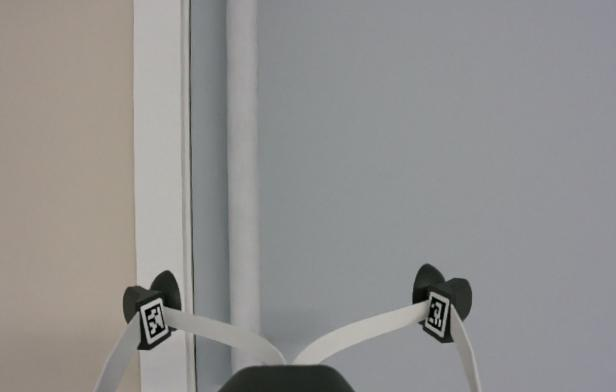

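>>> {"api": "move", "payload": {
  "blocking": false,
  "r1": {"base":{"strafe_m":0.05}}
}}

>>> {"api": "wait", "payload": {
  "seconds": 1.5
}}

>>> {"api": "move", "payload": {
  "blocking": false,
  "r1": {"joints":{"arm_m":0.38},"speeds":{"arm_m":0.2},"contact_limits":{"arm_m":0.1}}
}}

>>> {"api": "wait", "payload": {
  "seconds": 2.5
}}

>>> {"api": "move", "payload": {
  "blocking": false,
  "r1": {"joints":{"gripper_m":-0.035}}
}}

>>> {"api": "wait", "payload": {
  "seconds": 2.5,
  "cameras": ["r1_head_camera","r1_wrist_camera"]
}}

Scene clock: 546.10 s.
move: r1 moving
r1.base_odometry: x=-1.139 y=+2.726 heading=-0.590
r1.turned_by_wheels: +0.000
r1.turned_by_imu: +0.000
r1.base_tilt: forward=-1.5 right=+1.2
r1.lidar_m: 0.79 0.88 1.26 1.87 1.09 1.12 1.21 4.05 2.98 2.85 1.27 0.90
r1.base_status: strafe_m moving
r1.joint_positions: lift_m=+0.789 arm_m=+0.170 wrist_yaw_rad=-0.002 wrist_pitch_rad=+0.002 wrist_roll_rad=-0.002 gripper_m=+0.120
r1.joint_status: not commanded
r1.measured_speeds: translate_m=+0.001 strafe_m=+0.106 rotate_rad=-0.006 lift_m=+0.000 arm_m=+0.000 wrist_yaw_rad=+0.000 wrist_pitch_rad=+0.000 wrist_roll_rad=+0.000
r1.motor_effort: lift_m=+25(25) arm_m=+5(5) wheel_0=-4(10) wheel_1=+5(9) wheel_2=+1(1)
r1.servo_current: wrist_yaw_rad=52(59) wrist_pitch_rad=39(52) wrist_roll_rad=33(59) gripper_m=46(46)
r1.hand_pose: x=+0.6290 y=-0.0880 z=+0.9671 quat_wxyz=(+1.000, -0.001, +0.001, -0.001) (m; r1's base frame)
r1.wrist_depth_mm: - - 462 462 466 466 462 / - - 469 469 466 473 462 / - - 466 469 469 469 466 / - - 466 473 466 466 469 / - - 473 469 469 469 466 / - 194 399 473 473 473 473 / - 140 477 143 473 477 477
r2: as last shown
r2.lidar_m: 0.56 0.69 3.61 1.13 1.79 1.81 1.14 0.95 0.96 1.15 1.94 0.90
r2.motor_effort: lift_m=+14(15) arm_m=+4(4) wheel_0=+1(1) wheel_1=+3(3) wheel_2=+3(3)
r2.servo_current: wrist_yaw_rad=52(65) wrist_pitch_rad=46(46) wrist_roll_rad=39(52) gripper_m=59(72)
r2.contact_limits: arm_m 0.1
r2.wrist_depth_mm: - - - - - 1756 1205 / - - - - - 1863 1229 / - - - 379 402 404 399 / - - - 239 343 1921 1336 / - - - 197 263 1921 500 / - - 185 167 183 1863 - / 1756 - 427 - 196 - -
pictures: none

Scene clock: 546.73 s.
earlier move: r1 done
r1.base_odometry: x=-1.130 y=+2.739 heading=-0.590
r1.turned_by_wheels: +0.000
r1.turned_by_imu: +0.000
r1.base_tilt: forward=-1.6 right=+1.3
r1.lidar_m: 0.76 0.86 1.26 1.85 1.09 1.10 1.20 4.03 2.97 2.88 1.22 0.89
r1.base_status: done
r1.joint_positions: lift_m=+0.789 arm_m=+0.170 wrist_yaw_rad=-0.002 wrist_pitch_rad=+0.002 wrist_roll_rad=-0.002 gripper_m=+0.120
r1.joint_status: not commanded
r1.measured_speeds: all 0
r1.motor_effort: lift_m=+25(25) arm_m=+5(5) wheel_0=-1(10) wheel_1=+0(9) wheel_2=+0(1)
r1.servo_current: wrist_yaw_rad=46(59) wrist_pitch_rad=39(52) wrist_roll_rad=65(65) gripper_m=39(46)
r1.hand_pose: x=+0.6290 y=-0.0880 z=+0.9671 quat_wxyz=(+1.000, -0.001, +0.001, -0.001) (m; r1's base frame)
r1.wrist_depth_mm: - - 466 466 462 462 466 / - - 469 466 466 466 459 / - - 466 469 469 459 459 / - - 469 469 466 462 462 / - - 477 469 469 469 466 / - 194 477 469 469 466 462 / - 140 473 143 469 469 469
r2.base_odometry: x=+0.064 y=-3.035 heading=+1.846
r2.turned_by_wheels: +0.000
r2.turned_by_imu: +0.000
r2.base_tilt: forward=-0.7 right=+0.0
r2.lidar_m: 0.54 0.70 3.59 1.11 1.83 1.82 1.13 0.96 0.95 1.10 1.94 0.92
r2.base_status: not commanded
r2.joint_positions: lift_m=+0.660 arm_m=+0.290 wrist_yaw_rad=-0.005 wrist_pitch_rad=-0.006 wrist_roll_rad=+1.569 gripper_m=+0.001
r2.joint_status: not commanded
r2.measured_speeds: all 0
r2.motor_effort: lift_m=+14(15) arm_m=+4(4) wheel_0=+1(1) wheel_1=+3(3) wheel_2=+3(3)
r2.servo_current: wrist_yaw_rad=52(65) wrist_pitch_rad=46(52) wrist_roll_rad=46(59) gripper_m=72(72)
r2.contact_limits: arm_m 0.1
r2.hand_pose: x=+0.7488 y=-0.0889 z=+0.8403 quat_wxyz=(+0.708, +0.707, -0.004, +0.000) (m; r2's base frame)
r2.wrist_depth_mm: - - - - - 1863 1205 / - - - - - 1863 1255 / - - - 373 404 402 399 / - - - 239 342 1983 1336 / - - - 197 262 1863 504 / - - 185 167 183 1863 - / 1808 - 427 - 197 - -
wait: 0.63 of 1.5 s (r1 has come to rest)
pictures: none

Scene clock: 547.23 s.
move: r1 moving
r1.base_odometry: x=-1.130 y=+2.739 heading=-0.590
r1.turned_by_wheels: +0.000
r1.turned_by_imu: +0.000
r1.base_tilt: forward=-1.6 right=+1.3
r1.lidar_m: 0.74 0.88 1.23 1.84 1.09 1.09 1.19 4.08 2.98 2.89 1.21 0.89
r1.base_status: not commanded
r1.joint_positions: lift_m=+0.789 arm_m=+0.221 wrist_yaw_rad=-0.002 wrist_pitch_rad=+0.002 wrist_roll_rad=-0.002 gripper_m=+0.120
r1.joint_status: arm_m moving
r1.measured_speeds: translate_m=+0.000 strafe_m=+0.000 rotate_rad=+0.000 lift_m=+0.000 arm_m=+0.195 wrist_yaw_rad=+0.000 wrist_pitch_rad=+0.000 wrist_roll_rad=+0.000
r1.motor_effort: lift_m=+25(25) arm_m=+5(7) wheel_0=-2(2) wheel_1=+0(0) wheel_2=+0(0)
r1.servo_current: wrist_yaw_rad=26(65) wrist_pitch_rad=46(46) wrist_roll_rad=52(65) gripper_m=46(46)
r1.contact_limits: arm_m 0.1
r1.hand_pose: x=+0.6797 y=-0.0880 z=+0.9671 quat_wxyz=(+1.000, -0.001, +0.001, -0.001) (m; r1's base frame)
r1.wrist_depth_mm: 415 421 421 424 424 430 430 / 415 415 424 421 424 430 433 / 418 421 424 424 424 430 436 / 418 421 424 427 427 430 436 / 418 421 424 427 430 430 433 / 421 424 427 433 433 436 436 / 424 424 424 143 433 436 439
r2: as last shown
r2.base_tilt: forward=-0.6 right=+0.0
r2.lidar_m: 0.53 0.70 3.59 1.11 1.82 1.82 1.14 0.95 0.95 1.14 1.98 0.93
r2.motor_effort: lift_m=+14(15) arm_m=+4(4) wheel_0=+1(2) wheel_1=+2(3) wheel_2=+3(3)
r2.servo_current: wrist_yaw_rad=52(59) wrist_pitch_rad=46(46) wrist_roll_rad=33(59) gripper_m=65(72)
r2.contact_limits: arm_m 0.1
r2.wrist_depth_mm: - - - - - 1808 1205 / - - - - - 1863 1229 / - - - 377 404 404 402 / - - - 240 342 1863 1308 / - - - 197 263 1921 500 / - - 185 167 183 1863 - / 1756 - 427 - 196 - -
pictures: none

Scene clock: 548.57 s.
earlier move: r1 done
r1.base_odometry: x=-1.130 y=+2.739 heading=-0.590
r1.turned_by_wheels: +0.000
r1.turned_by_imu: +0.000
r1.base_tilt: forward=-1.6 right=+1.2
r1.lidar_m: 0.76 0.90 1.22 1.84 1.10 1.09 1.19 4.08 3.00 2.87 1.23 0.88
r1.base_status: not commanded
r1.joint_positions: lift_m=+0.789 arm_m=+0.380 wrist_yaw_rad=-0.002 wrist_pitch_rad=+0.002 wrist_roll_rad=-0.002 gripper_m=+0.120
r1.joint_status: all done
r1.measured_speeds: all 0
r1.motor_effort: lift_m=+25(25) arm_m=+5(7) wheel_0=-2(2) wheel_1=+0(1) wheel_2=+0(0)
r1.servo_current: wrist_yaw_rad=33(72) wrist_pitch_rad=39(46) wrist_roll_rad=46(65) gripper_m=46(52)
r1.contact_limits: arm_m 0.1
r1.hand_pose: x=+0.8390 y=-0.0880 z=+0.9671 quat_wxyz=(+1.000, -0.001, +0.001, -0.001) (m; r1's base frame)
r1.wrist_depth_mm: 258 - 257 256 255 255 254 / 260 - 257 257 257 256 253 / 260 - 258 258 257 255 256 / 260 - 260 259 258 257 256 / 262 - 260 259 259 258 257 / 263 195 260 259 259 258 257 / 263 161 262 148 260 259 258
r2.base_odometry: x=+0.064 y=-3.035 heading=+1.846
r2.turned_by_wheels: +0.000
r2.turned_by_imu: +0.000
r2.base_tilt: forward=-0.7 right=+0.1
r2.lidar_m: 0.53 0.70 3.57 1.09 1.82 1.81 1.10 0.95 0.97 1.12 1.97 0.88
r2.base_status: not commanded
r2.joint_positions: lift_m=+0.660 arm_m=+0.290 wrist_yaw_rad=-0.005 wrist_pitch_rad=-0.006 wrist_roll_rad=+1.569 gripper_m=+0.001
r2.joint_status: not commanded
r2.measured_speeds: all 0
r2.motor_effort: lift_m=+14(15) arm_m=+4(4) wheel_0=+1(2) wheel_1=+3(3) wheel_2=+3(4)
r2.servo_current: wrist_yaw_rad=59(59) wrist_pitch_rad=46(52) wrist_roll_rad=46(59) gripper_m=65(72)
r2.contact_limits: arm_m 0.1
r2.hand_pose: x=+0.7488 y=-0.0889 z=+0.8403 quat_wxyz=(+0.708, +0.707, -0.004, +0.000) (m; r2's base frame)
r2.wrist_depth_mm: - - - - - 1756 1229 / - - - - - 1808 1229 / - - - 377 402 404 397 / - - - 238 343 1863 1336 / - - - 196 263 1863 504 / - - 184 167 183 1863 - / 1756 - 430 - 197 - -
wait: 1.33 of 2.5 s (r1 has come to rest)
pictures: none

Scene clock: 549.07 s.
move: r1 moving
r1.base_odometry: x=-1.130 y=+2.739 heading=-0.590
r1.turned_by_wheels: +0.000
r1.turned_by_imu: +0.000
r1.base_tilt: forward=-1.6 right=+1.3
r1.lidar_m: 0.78 0.90 1.25 1.84 1.08 1.10 1.18 4.06 3.00 2.87 1.24 0.89
r1.base_status: not commanded
r1.joint_positions: lift_m=+0.789 arm_m=+0.380 wrist_yaw_rad=-0.002 wrist_pitch_rad=+0.002 wrist_roll_rad=-0.002 gripper_m=+0.106
r1.joint_status: gripper_m moving
r1.measured_speeds: all 0
r1.motor_effort: lift_m=+25(25) arm_m=+5(5) wheel_0=-1(2) wheel_1=+0(1) wheel_2=+0(0)
r1.servo_current: wrist_yaw_rad=39(59) wrist_pitch_rad=39(52) wrist_roll_rad=26(65) gripper_m=111(111)
r1.contact_limits: arm_m 0.1
r1.hand_pose: x=+0.8390 y=-0.0880 z=+0.9671 quat_wxyz=(+1.000, -0.001, +0.001, -0.001) (m; r1's base frame)
r1.wrist_depth_mm: 258 - 257 255 256 256 255 / 260 - 257 256 258 255 255 / 259 - 259 257 257 256 257 / 259 - 259 258 259 257 256 / 262 - 259 258 258 259 258 / 263 190 212 260 212 257 257 / 263 180 260 141 260 258 259
r2: as last shown
r2.lidar_m: 0.56 0.68 3.58 1.10 1.81 1.80 1.13 0.95 0.97 1.13 1.96 0.93
r2.motor_effort: lift_m=+14(15) arm_m=+4(4) wheel_0=+1(1) wheel_1=+3(3) wheel_2=+3(4)
r2.servo_current: wrist_yaw_rad=46(59) wrist_pitch_rad=46(52) wrist_roll_rad=39(59) gripper_m=59(65)
r2.contact_limits: arm_m 0.1
r2.wrist_depth_mm: - - - - - 1808 1229 / - - - - - 1921 1229 / - - - 377 404 402 399 / - - - 240 342 1921 1308 / - - - 196 263 1921 504 / - - 185 167 184 1863 - / 1808 - 430 - 197 - -
pictures: none

Scene clock: 550.83 s.
earlier move: r1 done
r1.base_odometry: x=-1.130 y=+2.739 heading=-0.589
r1.turned_by_wheels: +0.001
r1.turned_by_imu: +0.001
r1.base_tilt: forward=-1.5 right=+1.3
r1.lidar_m: 0.75 0.88 1.25 1.87 1.08 1.09 1.19 4.04 2.98 2.88 1.20 0.87
r1.base_status: not commanded
r1.joint_positions: lift_m=+0.789 arm_m=+0.380 wrist_yaw_rad=+0.008 wrist_pitch_rad=+0.002 wrist_roll_rad=-0.002 gripper_m=-0.034
r1.joint_status: all done
r1.measured_speeds: all 0
r1.motor_effort: lift_m=+25(25) arm_m=-5(5) wheel_0=+2(2) wheel_1=+0(1) wheel_2=+12(13)
r1.servo_current: wrist_yaw_rad=46(72) wrist_pitch_rad=39(52) wrist_roll_rad=33(65) gripper_m=91(293)
r1.contact_limits: arm_m 0.1
r1.hand_pose: x=+0.8401 y=-0.0851 z=+0.9671 quat_wxyz=(+1.000, -0.001, +0.001, +0.004) (m; r1's base frame)
r1.wrist_depth_mm: 259 - 246 166 242 241 238 / 260 - 245 167 242 240 239 / 260 - 247 166 243 241 240 / 263 - 247 166 243 241 240 / 263 - 248 167 245 243 242 / 264 - 186 167 244 244 243 / 264 141 250 166 246 244 243
r2.base_odometry: x=+0.064 y=-3.035 heading=+1.846
r2.turned_by_wheels: +0.000
r2.turned_by_imu: +0.000
r2.base_tilt: forward=-0.7 right=+0.1
r2.lidar_m: 0.55 0.70 3.58 1.11 1.80 1.78 1.11 0.94 0.96 1.11 1.95 0.93
r2.base_status: not commanded
r2.joint_positions: lift_m=+0.660 arm_m=+0.290 wrist_yaw_rad=-0.005 wrist_pitch_rad=-0.006 wrist_roll_rad=+1.569 gripper_m=+0.001
r2.joint_status: not commanded
r2.measured_speeds: all 0
r2.motor_effort: lift_m=+14(15) arm_m=+4(4) wheel_0=+1(1) wheel_1=+3(3) wheel_2=+3(4)
r2.servo_current: wrist_yaw_rad=46(65) wrist_pitch_rad=52(52) wrist_roll_rad=46(59) gripper_m=65(72)
r2.contact_limits: arm_m 0.1
r2.hand_pose: x=+0.7488 y=-0.0889 z=+0.8403 quat_wxyz=(+0.708, +0.707, -0.004, +0.000) (m; r2's base frame)
r2.wrist_depth_mm: - - - - - 1863 1205 / - - - - - 1808 1229 / - - - 377 404 402 397 / - - - 240 343 1808 1308 / - - - 196 264 1921 508 / - - 185 167 183 1983 - / 1808 - 430 - 196 - -
wait: 1.77 of 2.5 s (r1 has come to rest)
pictures: r1_head_camera, r1_wrist_camera
Images, in order (width x height): r1_head_camera 420x560, r1_wrist_camera 616x392.

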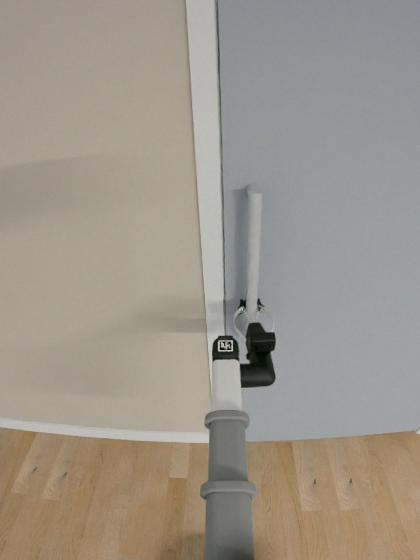

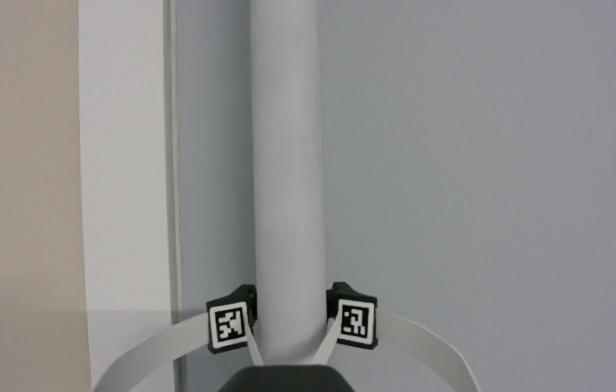

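>>> {"api": "move", "payload": {
  "blocking": false,
  "r1": {"base":{"translate_m":-0.35,"strafe_m":-0.08},"pace":"slow","contact_limits":{"translate_m":0.8}}
}}

>>> {"api": "wait", "payload": {
  "seconds": 5,
  "cameras": ["r1_head_camera","r1_wrist_camera"]
}}

Scene clock: 555.90 s.
move: r1 moving
r1.base_odometry: x=-1.142 y=+2.743 heading=-0.587
r1.turned_by_wheels: +0.001
r1.turned_by_imu: +0.001
r1.base_tilt: forward=-1.5 right=+1.3
r1.lidar_m: 0.76 0.91 1.26 1.86 1.09 1.08 1.18 4.03 2.98 2.87 1.22 0.89
r1.base_status: translate_m moving; strafe_m moving
r1.joint_positions: lift_m=+0.789 arm_m=+0.380 wrist_yaw_rad=+0.008 wrist_pitch_rad=+0.002 wrist_roll_rad=-0.002 gripper_m=-0.034
r1.joint_status: not commanded
r1.measured_speeds: translate_m=-0.049 strafe_m=-0.011 rotate_rad=+0.000 lift_m=+0.000 arm_m=+0.000 wrist_yaw_rad=+0.000 wrist_pitch_rad=+0.000 wrist_roll_rad=+0.000
r1.motor_effort: lift_m=+25(25) arm_m=-5(5) wheel_0=-1(3) wheel_1=-5(8) wheel_2=+21(22)
r1.servo_current: wrist_yaw_rad=59(78) wrist_pitch_rad=39(46) wrist_roll_rad=46(59) gripper_m=98(98)
r1.contact_limits: arm_m 0.1; translate_m 0.8
r1.hand_pose: x=+0.8401 y=-0.0851 z=+0.9671 quat_wxyz=(+1.000, -0.001, +0.001, +0.004) (m; r1's base frame)
r1.wrist_depth_mm: 271 - 245 167 242 241 240 / 270 - 246 167 243 242 242 / 272 - 247 167 243 243 241 / 272 - 248 166 244 243 243 / 273 - 247 167 244 244 243 / 273 - 181 167 246 244 244 / 276 143 249 165 247 246 244
r2: as last shown
r2.lidar_m: 0.56 0.68 3.59 1.09 1.82 1.82 1.14 0.96 0.95 1.11 1.98 0.91
r2.motor_effort: lift_m=+14(15) arm_m=+4(4) wheel_0=+1(1) wheel_1=+3(3) wheel_2=+4(4)
r2.servo_current: wrist_yaw_rad=59(59) wrist_pitch_rad=46(52) wrist_roll_rad=39(59) gripper_m=65(72)
r2.contact_limits: arm_m 0.1
r2.wrist_depth_mm: - - - - - 1808 1205 / - - - - - 1808 1255 / - - - 377 404 402 399 / - - - 240 343 1863 1336 / - - - 196 264 1863 500 / - - 185 167 183 1863 - / 1756 - 430 - 196 - -
pictures: none

Scene clock: 560.23 s.
earlier move: r1 done
r1.base_odometry: x=-1.465 y=+2.866 heading=-0.589
r1.turned_by_wheels: -0.002
r1.turned_by_imu: -0.001
r1.base_tilt: forward=-1.5 right=+1.3
r1.lidar_m: 0.74 1.24 1.73 1.93 0.93 0.93 0.82 3.92 2.90 2.79 1.69 0.95
r1.base_status: done
r1.joint_positions: lift_m=+0.789 arm_m=+0.380 wrist_yaw_rad=+0.010 wrist_pitch_rad=+0.002 wrist_roll_rad=-0.002 gripper_m=-0.034
r1.joint_status: not commanded
r1.measured_speeds: all 0
r1.motor_effort: lift_m=+25(25) arm_m=-5(5) wheel_0=-12(14) wheel_1=-7(11) wheel_2=+10(25)
r1.servo_current: wrist_yaw_rad=72(91) wrist_pitch_rad=46(52) wrist_roll_rad=59(72) gripper_m=85(98)
r1.contact_limits: arm_m 0.1; translate_m 0.8
r1.hand_pose: x=+0.8403 y=-0.0844 z=+0.9671 quat_wxyz=(+1.000, -0.001, +0.001, +0.005) (m; r1's base frame)
r1.wrist_depth_mm: - 220 233 168 274 306 336 / - 220 234 169 276 304 336 / - 221 234 170 277 306 338 / - 222 236 171 279 307 338 / - 222 235 171 279 307 338 / - 223 207 169 183 309 342 / - 140 229 168 277 137 343
r2.base_odometry: x=+0.064 y=-3.035 heading=+1.846
r2.turned_by_wheels: +0.000
r2.turned_by_imu: +0.001
r2.base_tilt: forward=-0.7 right=+0.1
r2.lidar_m: 0.57 0.69 0.96 0.92 1.80 1.82 1.10 0.96 0.95 1.11 1.98 0.95
r2.base_status: not commanded
r2.joint_positions: lift_m=+0.660 arm_m=+0.290 wrist_yaw_rad=-0.005 wrist_pitch_rad=-0.006 wrist_roll_rad=+1.569 gripper_m=+0.001
r2.joint_status: not commanded
r2.measured_speeds: all 0
r2.motor_effort: lift_m=+14(15) arm_m=+4(4) wheel_0=+1(2) wheel_1=+3(3) wheel_2=+3(4)
r2.servo_current: wrist_yaw_rad=46(65) wrist_pitch_rad=52(59) wrist_roll_rad=52(59) gripper_m=65(72)
r2.contact_limits: arm_m 0.1
r2.hand_pose: x=+0.7488 y=-0.0889 z=+0.8403 quat_wxyz=(+0.708, +0.707, -0.004, +0.000) (m; r2's base frame)
r2.wrist_depth_mm: - - - - - 1921 1205 / - - - - - 1863 1229 / - - - 375 404 402 399 / - - - 239 342 1863 1336 / - - - 197 264 1863 504 / - - 185 167 184 1863 - / 1863 - 430 - 196 - -
wait: 4.33 of 5 s (r1 has come to rest)
pictures: r1_head_camera, r1_wrist_camera
Images, in order (width x height): r1_head_camera 420x560, r1_wrist_camera 616x392.

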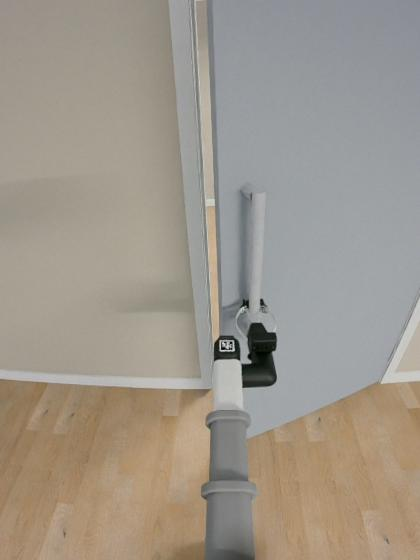

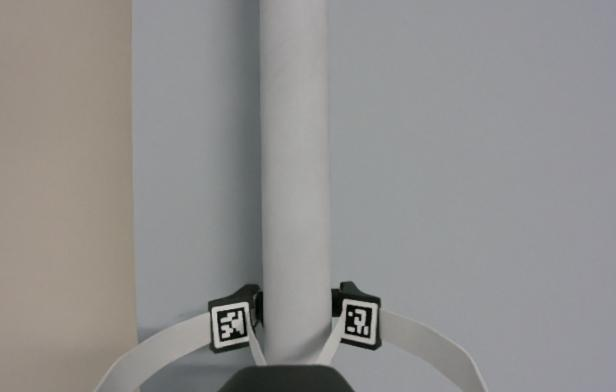

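>>> {"api": "move", "payload": {
  "blocking": false,
  "r1": {"base":{"translate_m":-0.28,"strafe_m":-0.21},"pace":"slow","contact_limits":{"translate_m":0.8}}
}}

>>> {"api": "wait", "payload": {
  "seconds": 5,
  "cameras": ["r1_head_camera","r1_wrist_camera"]
}}

>>> {"api": "move", "payload": {
  "blocking": false,
  "r1": {"base":{"translate_m":-0.14,"strafe_m":-0.24},"pace":"slow","contact_limits":{"translate_m":0.8}}
}}

>>> {"api": "wait", "payload": {
  "seconds": 5,
  "cameras": ["r1_head_camera","r1_wrist_camera","r1_head_left_camera"]
}}

Scene clock: 586.13 s.
move: r1 moving
r1.base_odometry: x=-1.479 y=+2.865 heading=-0.588
r1.turned_by_wheels: +0.001
r1.turned_by_imu: -0.011
r1.base_tilt: forward=-1.5 right=+1.3
r1.lidar_m: 0.76 1.26 1.74 1.94 0.92 0.92 0.82 3.95 2.87 2.78 1.72 0.99
r1.base_status: translate_m moving; strafe_m moving
r1.joint_positions: lift_m=+0.789 arm_m=+0.380 wrist_yaw_rad=+0.010 wrist_pitch_rad=+0.002 wrist_roll_rad=-0.002 gripper_m=-0.034
r1.joint_status: not commanded
r1.measured_speeds: translate_m=-0.042 strafe_m=-0.030 rotate_rad=+0.001 lift_m=+0.000 arm_m=+0.000 wrist_yaw_rad=+0.000 wrist_pitch_rad=+0.000 wrist_roll_rad=+0.000
r1.motor_effort: lift_m=+25(25) arm_m=-5(5) wheel_0=+1(13) wheel_1=-6(12) wheel_2=+19(19)
r1.servo_current: wrist_yaw_rad=72(85) wrist_pitch_rad=39(46) wrist_roll_rad=65(65) gripper_m=78(91)
r1.contact_limits: arm_m 0.1; translate_m 0.8
r1.hand_pose: x=+0.8403 y=-0.0844 z=+0.9671 quat_wxyz=(+1.000, -0.001, +0.001, +0.005) (m; r1's base frame)
r1.wrist_depth_mm: - 221 231 168 277 310 342 / - 220 231 166 278 309 336 / - 221 232 168 281 309 342 / - 221 232 167 279 310 343 / - 223 233 168 282 312 345 / - 220 187 169 278 312 347 / - 144 232 167 273 324 347
r2: as last shown
r2.turned_by_imu: +0.000
r2.lidar_m: 0.55 0.72 0.95 0.94 1.82 1.81 1.13 0.95 0.95 1.11 1.97 0.90
r2.motor_effort: lift_m=+14(14) arm_m=+4(4) wheel_0=+1(1) wheel_1=+3(3) wheel_2=+3(3)
r2.servo_current: wrist_yaw_rad=46(65) wrist_pitch_rad=46(52) wrist_roll_rad=46(59) gripper_m=65(72)
r2.contact_limits: arm_m 0.1
r2.wrist_depth_mm: - - - - - 1808 1229 / - - - - - 1863 1255 / - - - 377 404 402 399 / - - - 239 343 1863 1308 / - - - 197 264 1921 504 / - - 185 167 184 1921 - / 1863 - 430 - 196 - -
pictures: none

Scene clock: 590.33 s.
earlier move: r1 done
r1.base_odometry: x=-1.814 y=+2.846 heading=-0.588
r1.turned_by_wheels: +0.000
r1.turned_by_imu: +0.006
r1.base_tilt: forward=-1.6 right=+1.3
r1.lidar_m: 0.75 1.52 2.11 1.01 0.95 0.61 0.59 3.66 2.68 2.58 2.08 1.12
r1.base_status: done
r1.joint_positions: lift_m=+0.789 arm_m=+0.380 wrist_yaw_rad=+0.012 wrist_pitch_rad=+0.002 wrist_roll_rad=-0.002 gripper_m=-0.034
r1.joint_status: not commanded
r1.measured_speeds: all 0
r1.motor_effort: lift_m=+25(25) arm_m=-5(5) wheel_0=+4(20) wheel_1=-4(12) wheel_2=+15(23)
r1.servo_current: wrist_yaw_rad=85(98) wrist_pitch_rad=39(52) wrist_roll_rad=46(65) gripper_m=78(91)
r1.contact_limits: arm_m 0.1; translate_m 0.8
r1.hand_pose: x=+0.8405 y=-0.0839 z=+0.9671 quat_wxyz=(+1.000, -0.001, +0.001, +0.006) (m; r1's base frame)
r1.wrist_depth_mm: - 200 229 167 345 459 - / - 200 228 168 345 455 - / - 200 229 168 345 459 - / 186 202 229 168 343 459 - / - 201 229 169 343 459 - / - 202 184 172 345 462 - / - 155 224 169 175 459 -
r2.base_odometry: x=+0.064 y=-3.035 heading=+1.846
r2.turned_by_wheels: +0.000
r2.turned_by_imu: +0.001
r2.base_tilt: forward=-0.7 right=+0.0
r2.lidar_m: 0.55 0.71 1.00 1.39 1.81 1.81 1.12 0.96 0.97 1.15 1.96 0.92
r2.base_status: not commanded
r2.joint_positions: lift_m=+0.660 arm_m=+0.290 wrist_yaw_rad=-0.005 wrist_pitch_rad=-0.006 wrist_roll_rad=+1.569 gripper_m=+0.001
r2.joint_status: not commanded
r2.measured_speeds: all 0
r2.motor_effort: lift_m=+14(15) arm_m=+4(4) wheel_0=+1(2) wheel_1=+3(3) wheel_2=+3(4)
r2.servo_current: wrist_yaw_rad=52(65) wrist_pitch_rad=46(59) wrist_roll_rad=46(65) gripper_m=72(72)
r2.contact_limits: arm_m 0.1
r2.hand_pose: x=+0.7488 y=-0.0889 z=+0.8403 quat_wxyz=(+0.708, +0.707, -0.004, +0.000) (m; r2's base frame)
r2.wrist_depth_mm: - - - - - 1863 1205 / - - - - - 1808 1255 / - - - 377 407 402 402 / - - - 239 340 1863 1336 / - - - 198 263 1921 508 / - - 185 167 183 1863 - / 1756 - 430 - 196 - -
wait: 4.20 of 5 s (r1 has come to rest)
pictures: r1_head_camera, r1_wrist_camera
Images, in order (width x height): r1_head_camera 420x560, r1_wrist_camera 616x392.

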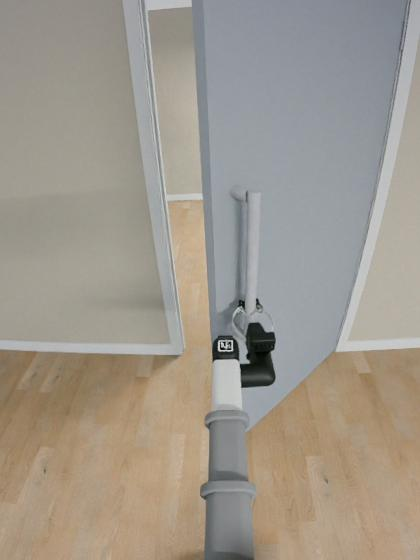

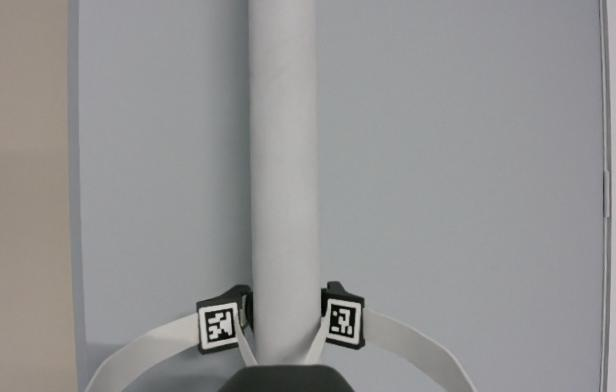

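Scene clock: 590.83 s.
move: r1 moving
r1.base_odometry: x=-1.826 y=+2.840 heading=-0.586
r1.turned_by_wheels: +0.002
r1.turned_by_imu: +0.002
r1.base_tilt: forward=-1.5 right=+1.3
r1.lidar_m: 0.77 1.53 2.14 1.03 0.93 0.58 0.65 3.63 2.67 2.57 2.09 1.13
r1.base_status: translate_m moving; strafe_m moving
r1.joint_positions: lift_m=+0.789 arm_m=+0.380 wrist_yaw_rad=+0.012 wrist_pitch_rad=+0.002 wrist_roll_rad=-0.002 gripper_m=-0.034
r1.joint_status: not commanded
r1.measured_speeds: translate_m=-0.024 strafe_m=-0.041 rotate_rad=+0.004 lift_m=+0.000 arm_m=+0.000 wrist_yaw_rad=+0.000 wrist_pitch_rad=+0.000 wrist_roll_rad=+0.000
r1.motor_effort: lift_m=+25(25) arm_m=-5(5) wheel_0=+9(9) wheel_1=-6(9) wheel_2=+17(18)
r1.servo_current: wrist_yaw_rad=78(85) wrist_pitch_rad=39(46) wrist_roll_rad=39(59) gripper_m=72(85)
r1.contact_limits: arm_m 0.1; translate_m 0.8
r1.hand_pose: x=+0.8405 y=-0.0839 z=+0.9671 quat_wxyz=(+1.000, -0.001, +0.001, +0.006) (m; r1's base frame)
r1.wrist_depth_mm: - 200 228 172 349 466 - / - 202 229 173 349 459 - / - 202 230 169 343 462 - / 186 200 229 168 349 466 - / 186 202 229 169 349 459 - / - 201 183 169 349 462 - / - 161 224 170 314 488 -
r2: as last shown
r2.turned_by_imu: +0.000
r2.base_tilt: forward=-0.7 right=+0.1
r2.lidar_m: 0.55 0.69 1.02 1.38 1.82 1.80 1.11 0.96 0.96 1.13 1.94 0.91
r2.motor_effort: lift_m=+14(15) arm_m=+4(4) wheel_0=+1(1) wheel_1=+3(3) wheel_2=+3(4)
r2.servo_current: wrist_yaw_rad=52(59) wrist_pitch_rad=46(52) wrist_roll_rad=39(52) gripper_m=59(72)
r2.contact_limits: arm_m 0.1
r2.wrist_depth_mm: - - - - - 1808 1205 / - - - - - 1808 1255 / - - - 375 402 404 399 / - - - 239 342 1863 1308 / - - - 198 263 1863 504 / - - 185 167 184 1863 - / 1808 - 430 - 196 - -
pictures: none

Scene clock: 594.40 s.
earlier move: r1 done
r1.base_odometry: x=-2.063 y=+2.723 heading=-0.584
r1.turned_by_wheels: +0.003
r1.turned_by_imu: +0.055
r1.base_tilt: forward=-1.6 right=+1.2
r1.lidar_m: 0.76 1.67 2.40 1.24 0.64 0.60 - 3.14 2.39 2.34 2.13 1.33
r1.base_status: done
r1.joint_positions: lift_m=+0.789 arm_m=+0.380 wrist_yaw_rad=+0.016 wrist_pitch_rad=+0.002 wrist_roll_rad=-0.002 gripper_m=-0.034
r1.joint_status: not commanded
r1.measured_speeds: all 0
r1.motor_effort: lift_m=+25(25) arm_m=-4(6) wheel_0=+27(31) wheel_1=+9(9) wheel_2=+18(23)
r1.servo_current: wrist_yaw_rad=91(111) wrist_pitch_rad=39(52) wrist_roll_rad=59(65) gripper_m=59(85)
r1.contact_limits: arm_m 0.1; translate_m 0.8
r1.hand_pose: x=+0.8407 y=-0.0829 z=+0.9671 quat_wxyz=(+1.000, -0.001, +0.001, +0.008) (m; r1's base frame)
r1.wrist_depth_mm: 173 200 158 315 413 549 - / 169 200 158 317 407 549 904 / 170 200 158 317 413 549 917 / 170 200 158 314 410 549 - / 174 201 158 314 404 544 931 / 169 195 160 182 407 549 931 / 168 160 173 179 145 - -
r2.base_odometry: x=+0.064 y=-3.035 heading=+1.846
r2.turned_by_wheels: +0.000
r2.turned_by_imu: +0.001
r2.base_tilt: forward=-0.7 right=+0.1
r2.lidar_m: 0.54 0.67 1.24 1.65 1.81 1.81 1.14 0.95 0.94 1.11 1.98 0.89
r2.base_status: not commanded
r2.joint_positions: lift_m=+0.660 arm_m=+0.290 wrist_yaw_rad=-0.005 wrist_pitch_rad=-0.006 wrist_roll_rad=+1.569 gripper_m=+0.001
r2.joint_status: not commanded
r2.measured_speeds: all 0
r2.motor_effort: lift_m=+15(15) arm_m=+4(4) wheel_0=+1(2) wheel_1=+3(3) wheel_2=+3(4)
r2.servo_current: wrist_yaw_rad=52(59) wrist_pitch_rad=46(52) wrist_roll_rad=52(59) gripper_m=59(72)
r2.contact_limits: arm_m 0.1
r2.hand_pose: x=+0.7488 y=-0.0889 z=+0.8403 quat_wxyz=(+0.708, +0.707, -0.004, +0.000) (m; r2's base frame)
r2.wrist_depth_mm: - - - - - 1808 1229 / - - - - - 1808 1255 / - - - 379 404 402 402 / - - - 239 342 1863 1308 / - - - 196 264 1863 504 / - - 184 167 183 1921 - / 1808 - 427 - 196 - -
wait: 3.57 of 5 s (r1 has come to rest)
pictures: r1_head_camera, r1_head_left_camera, r1_wrist_camera
Images, in order (width x height): r1_head_camera 420x560, r1_head_left_camera 420x672, r1_wrist_camera 616x392.

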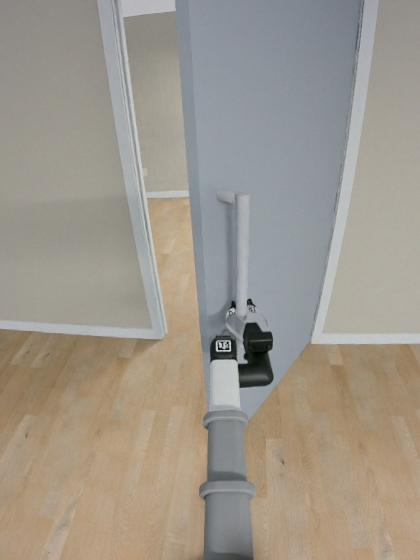

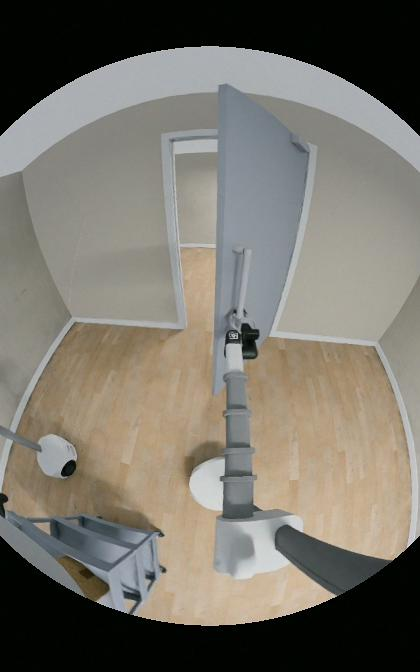

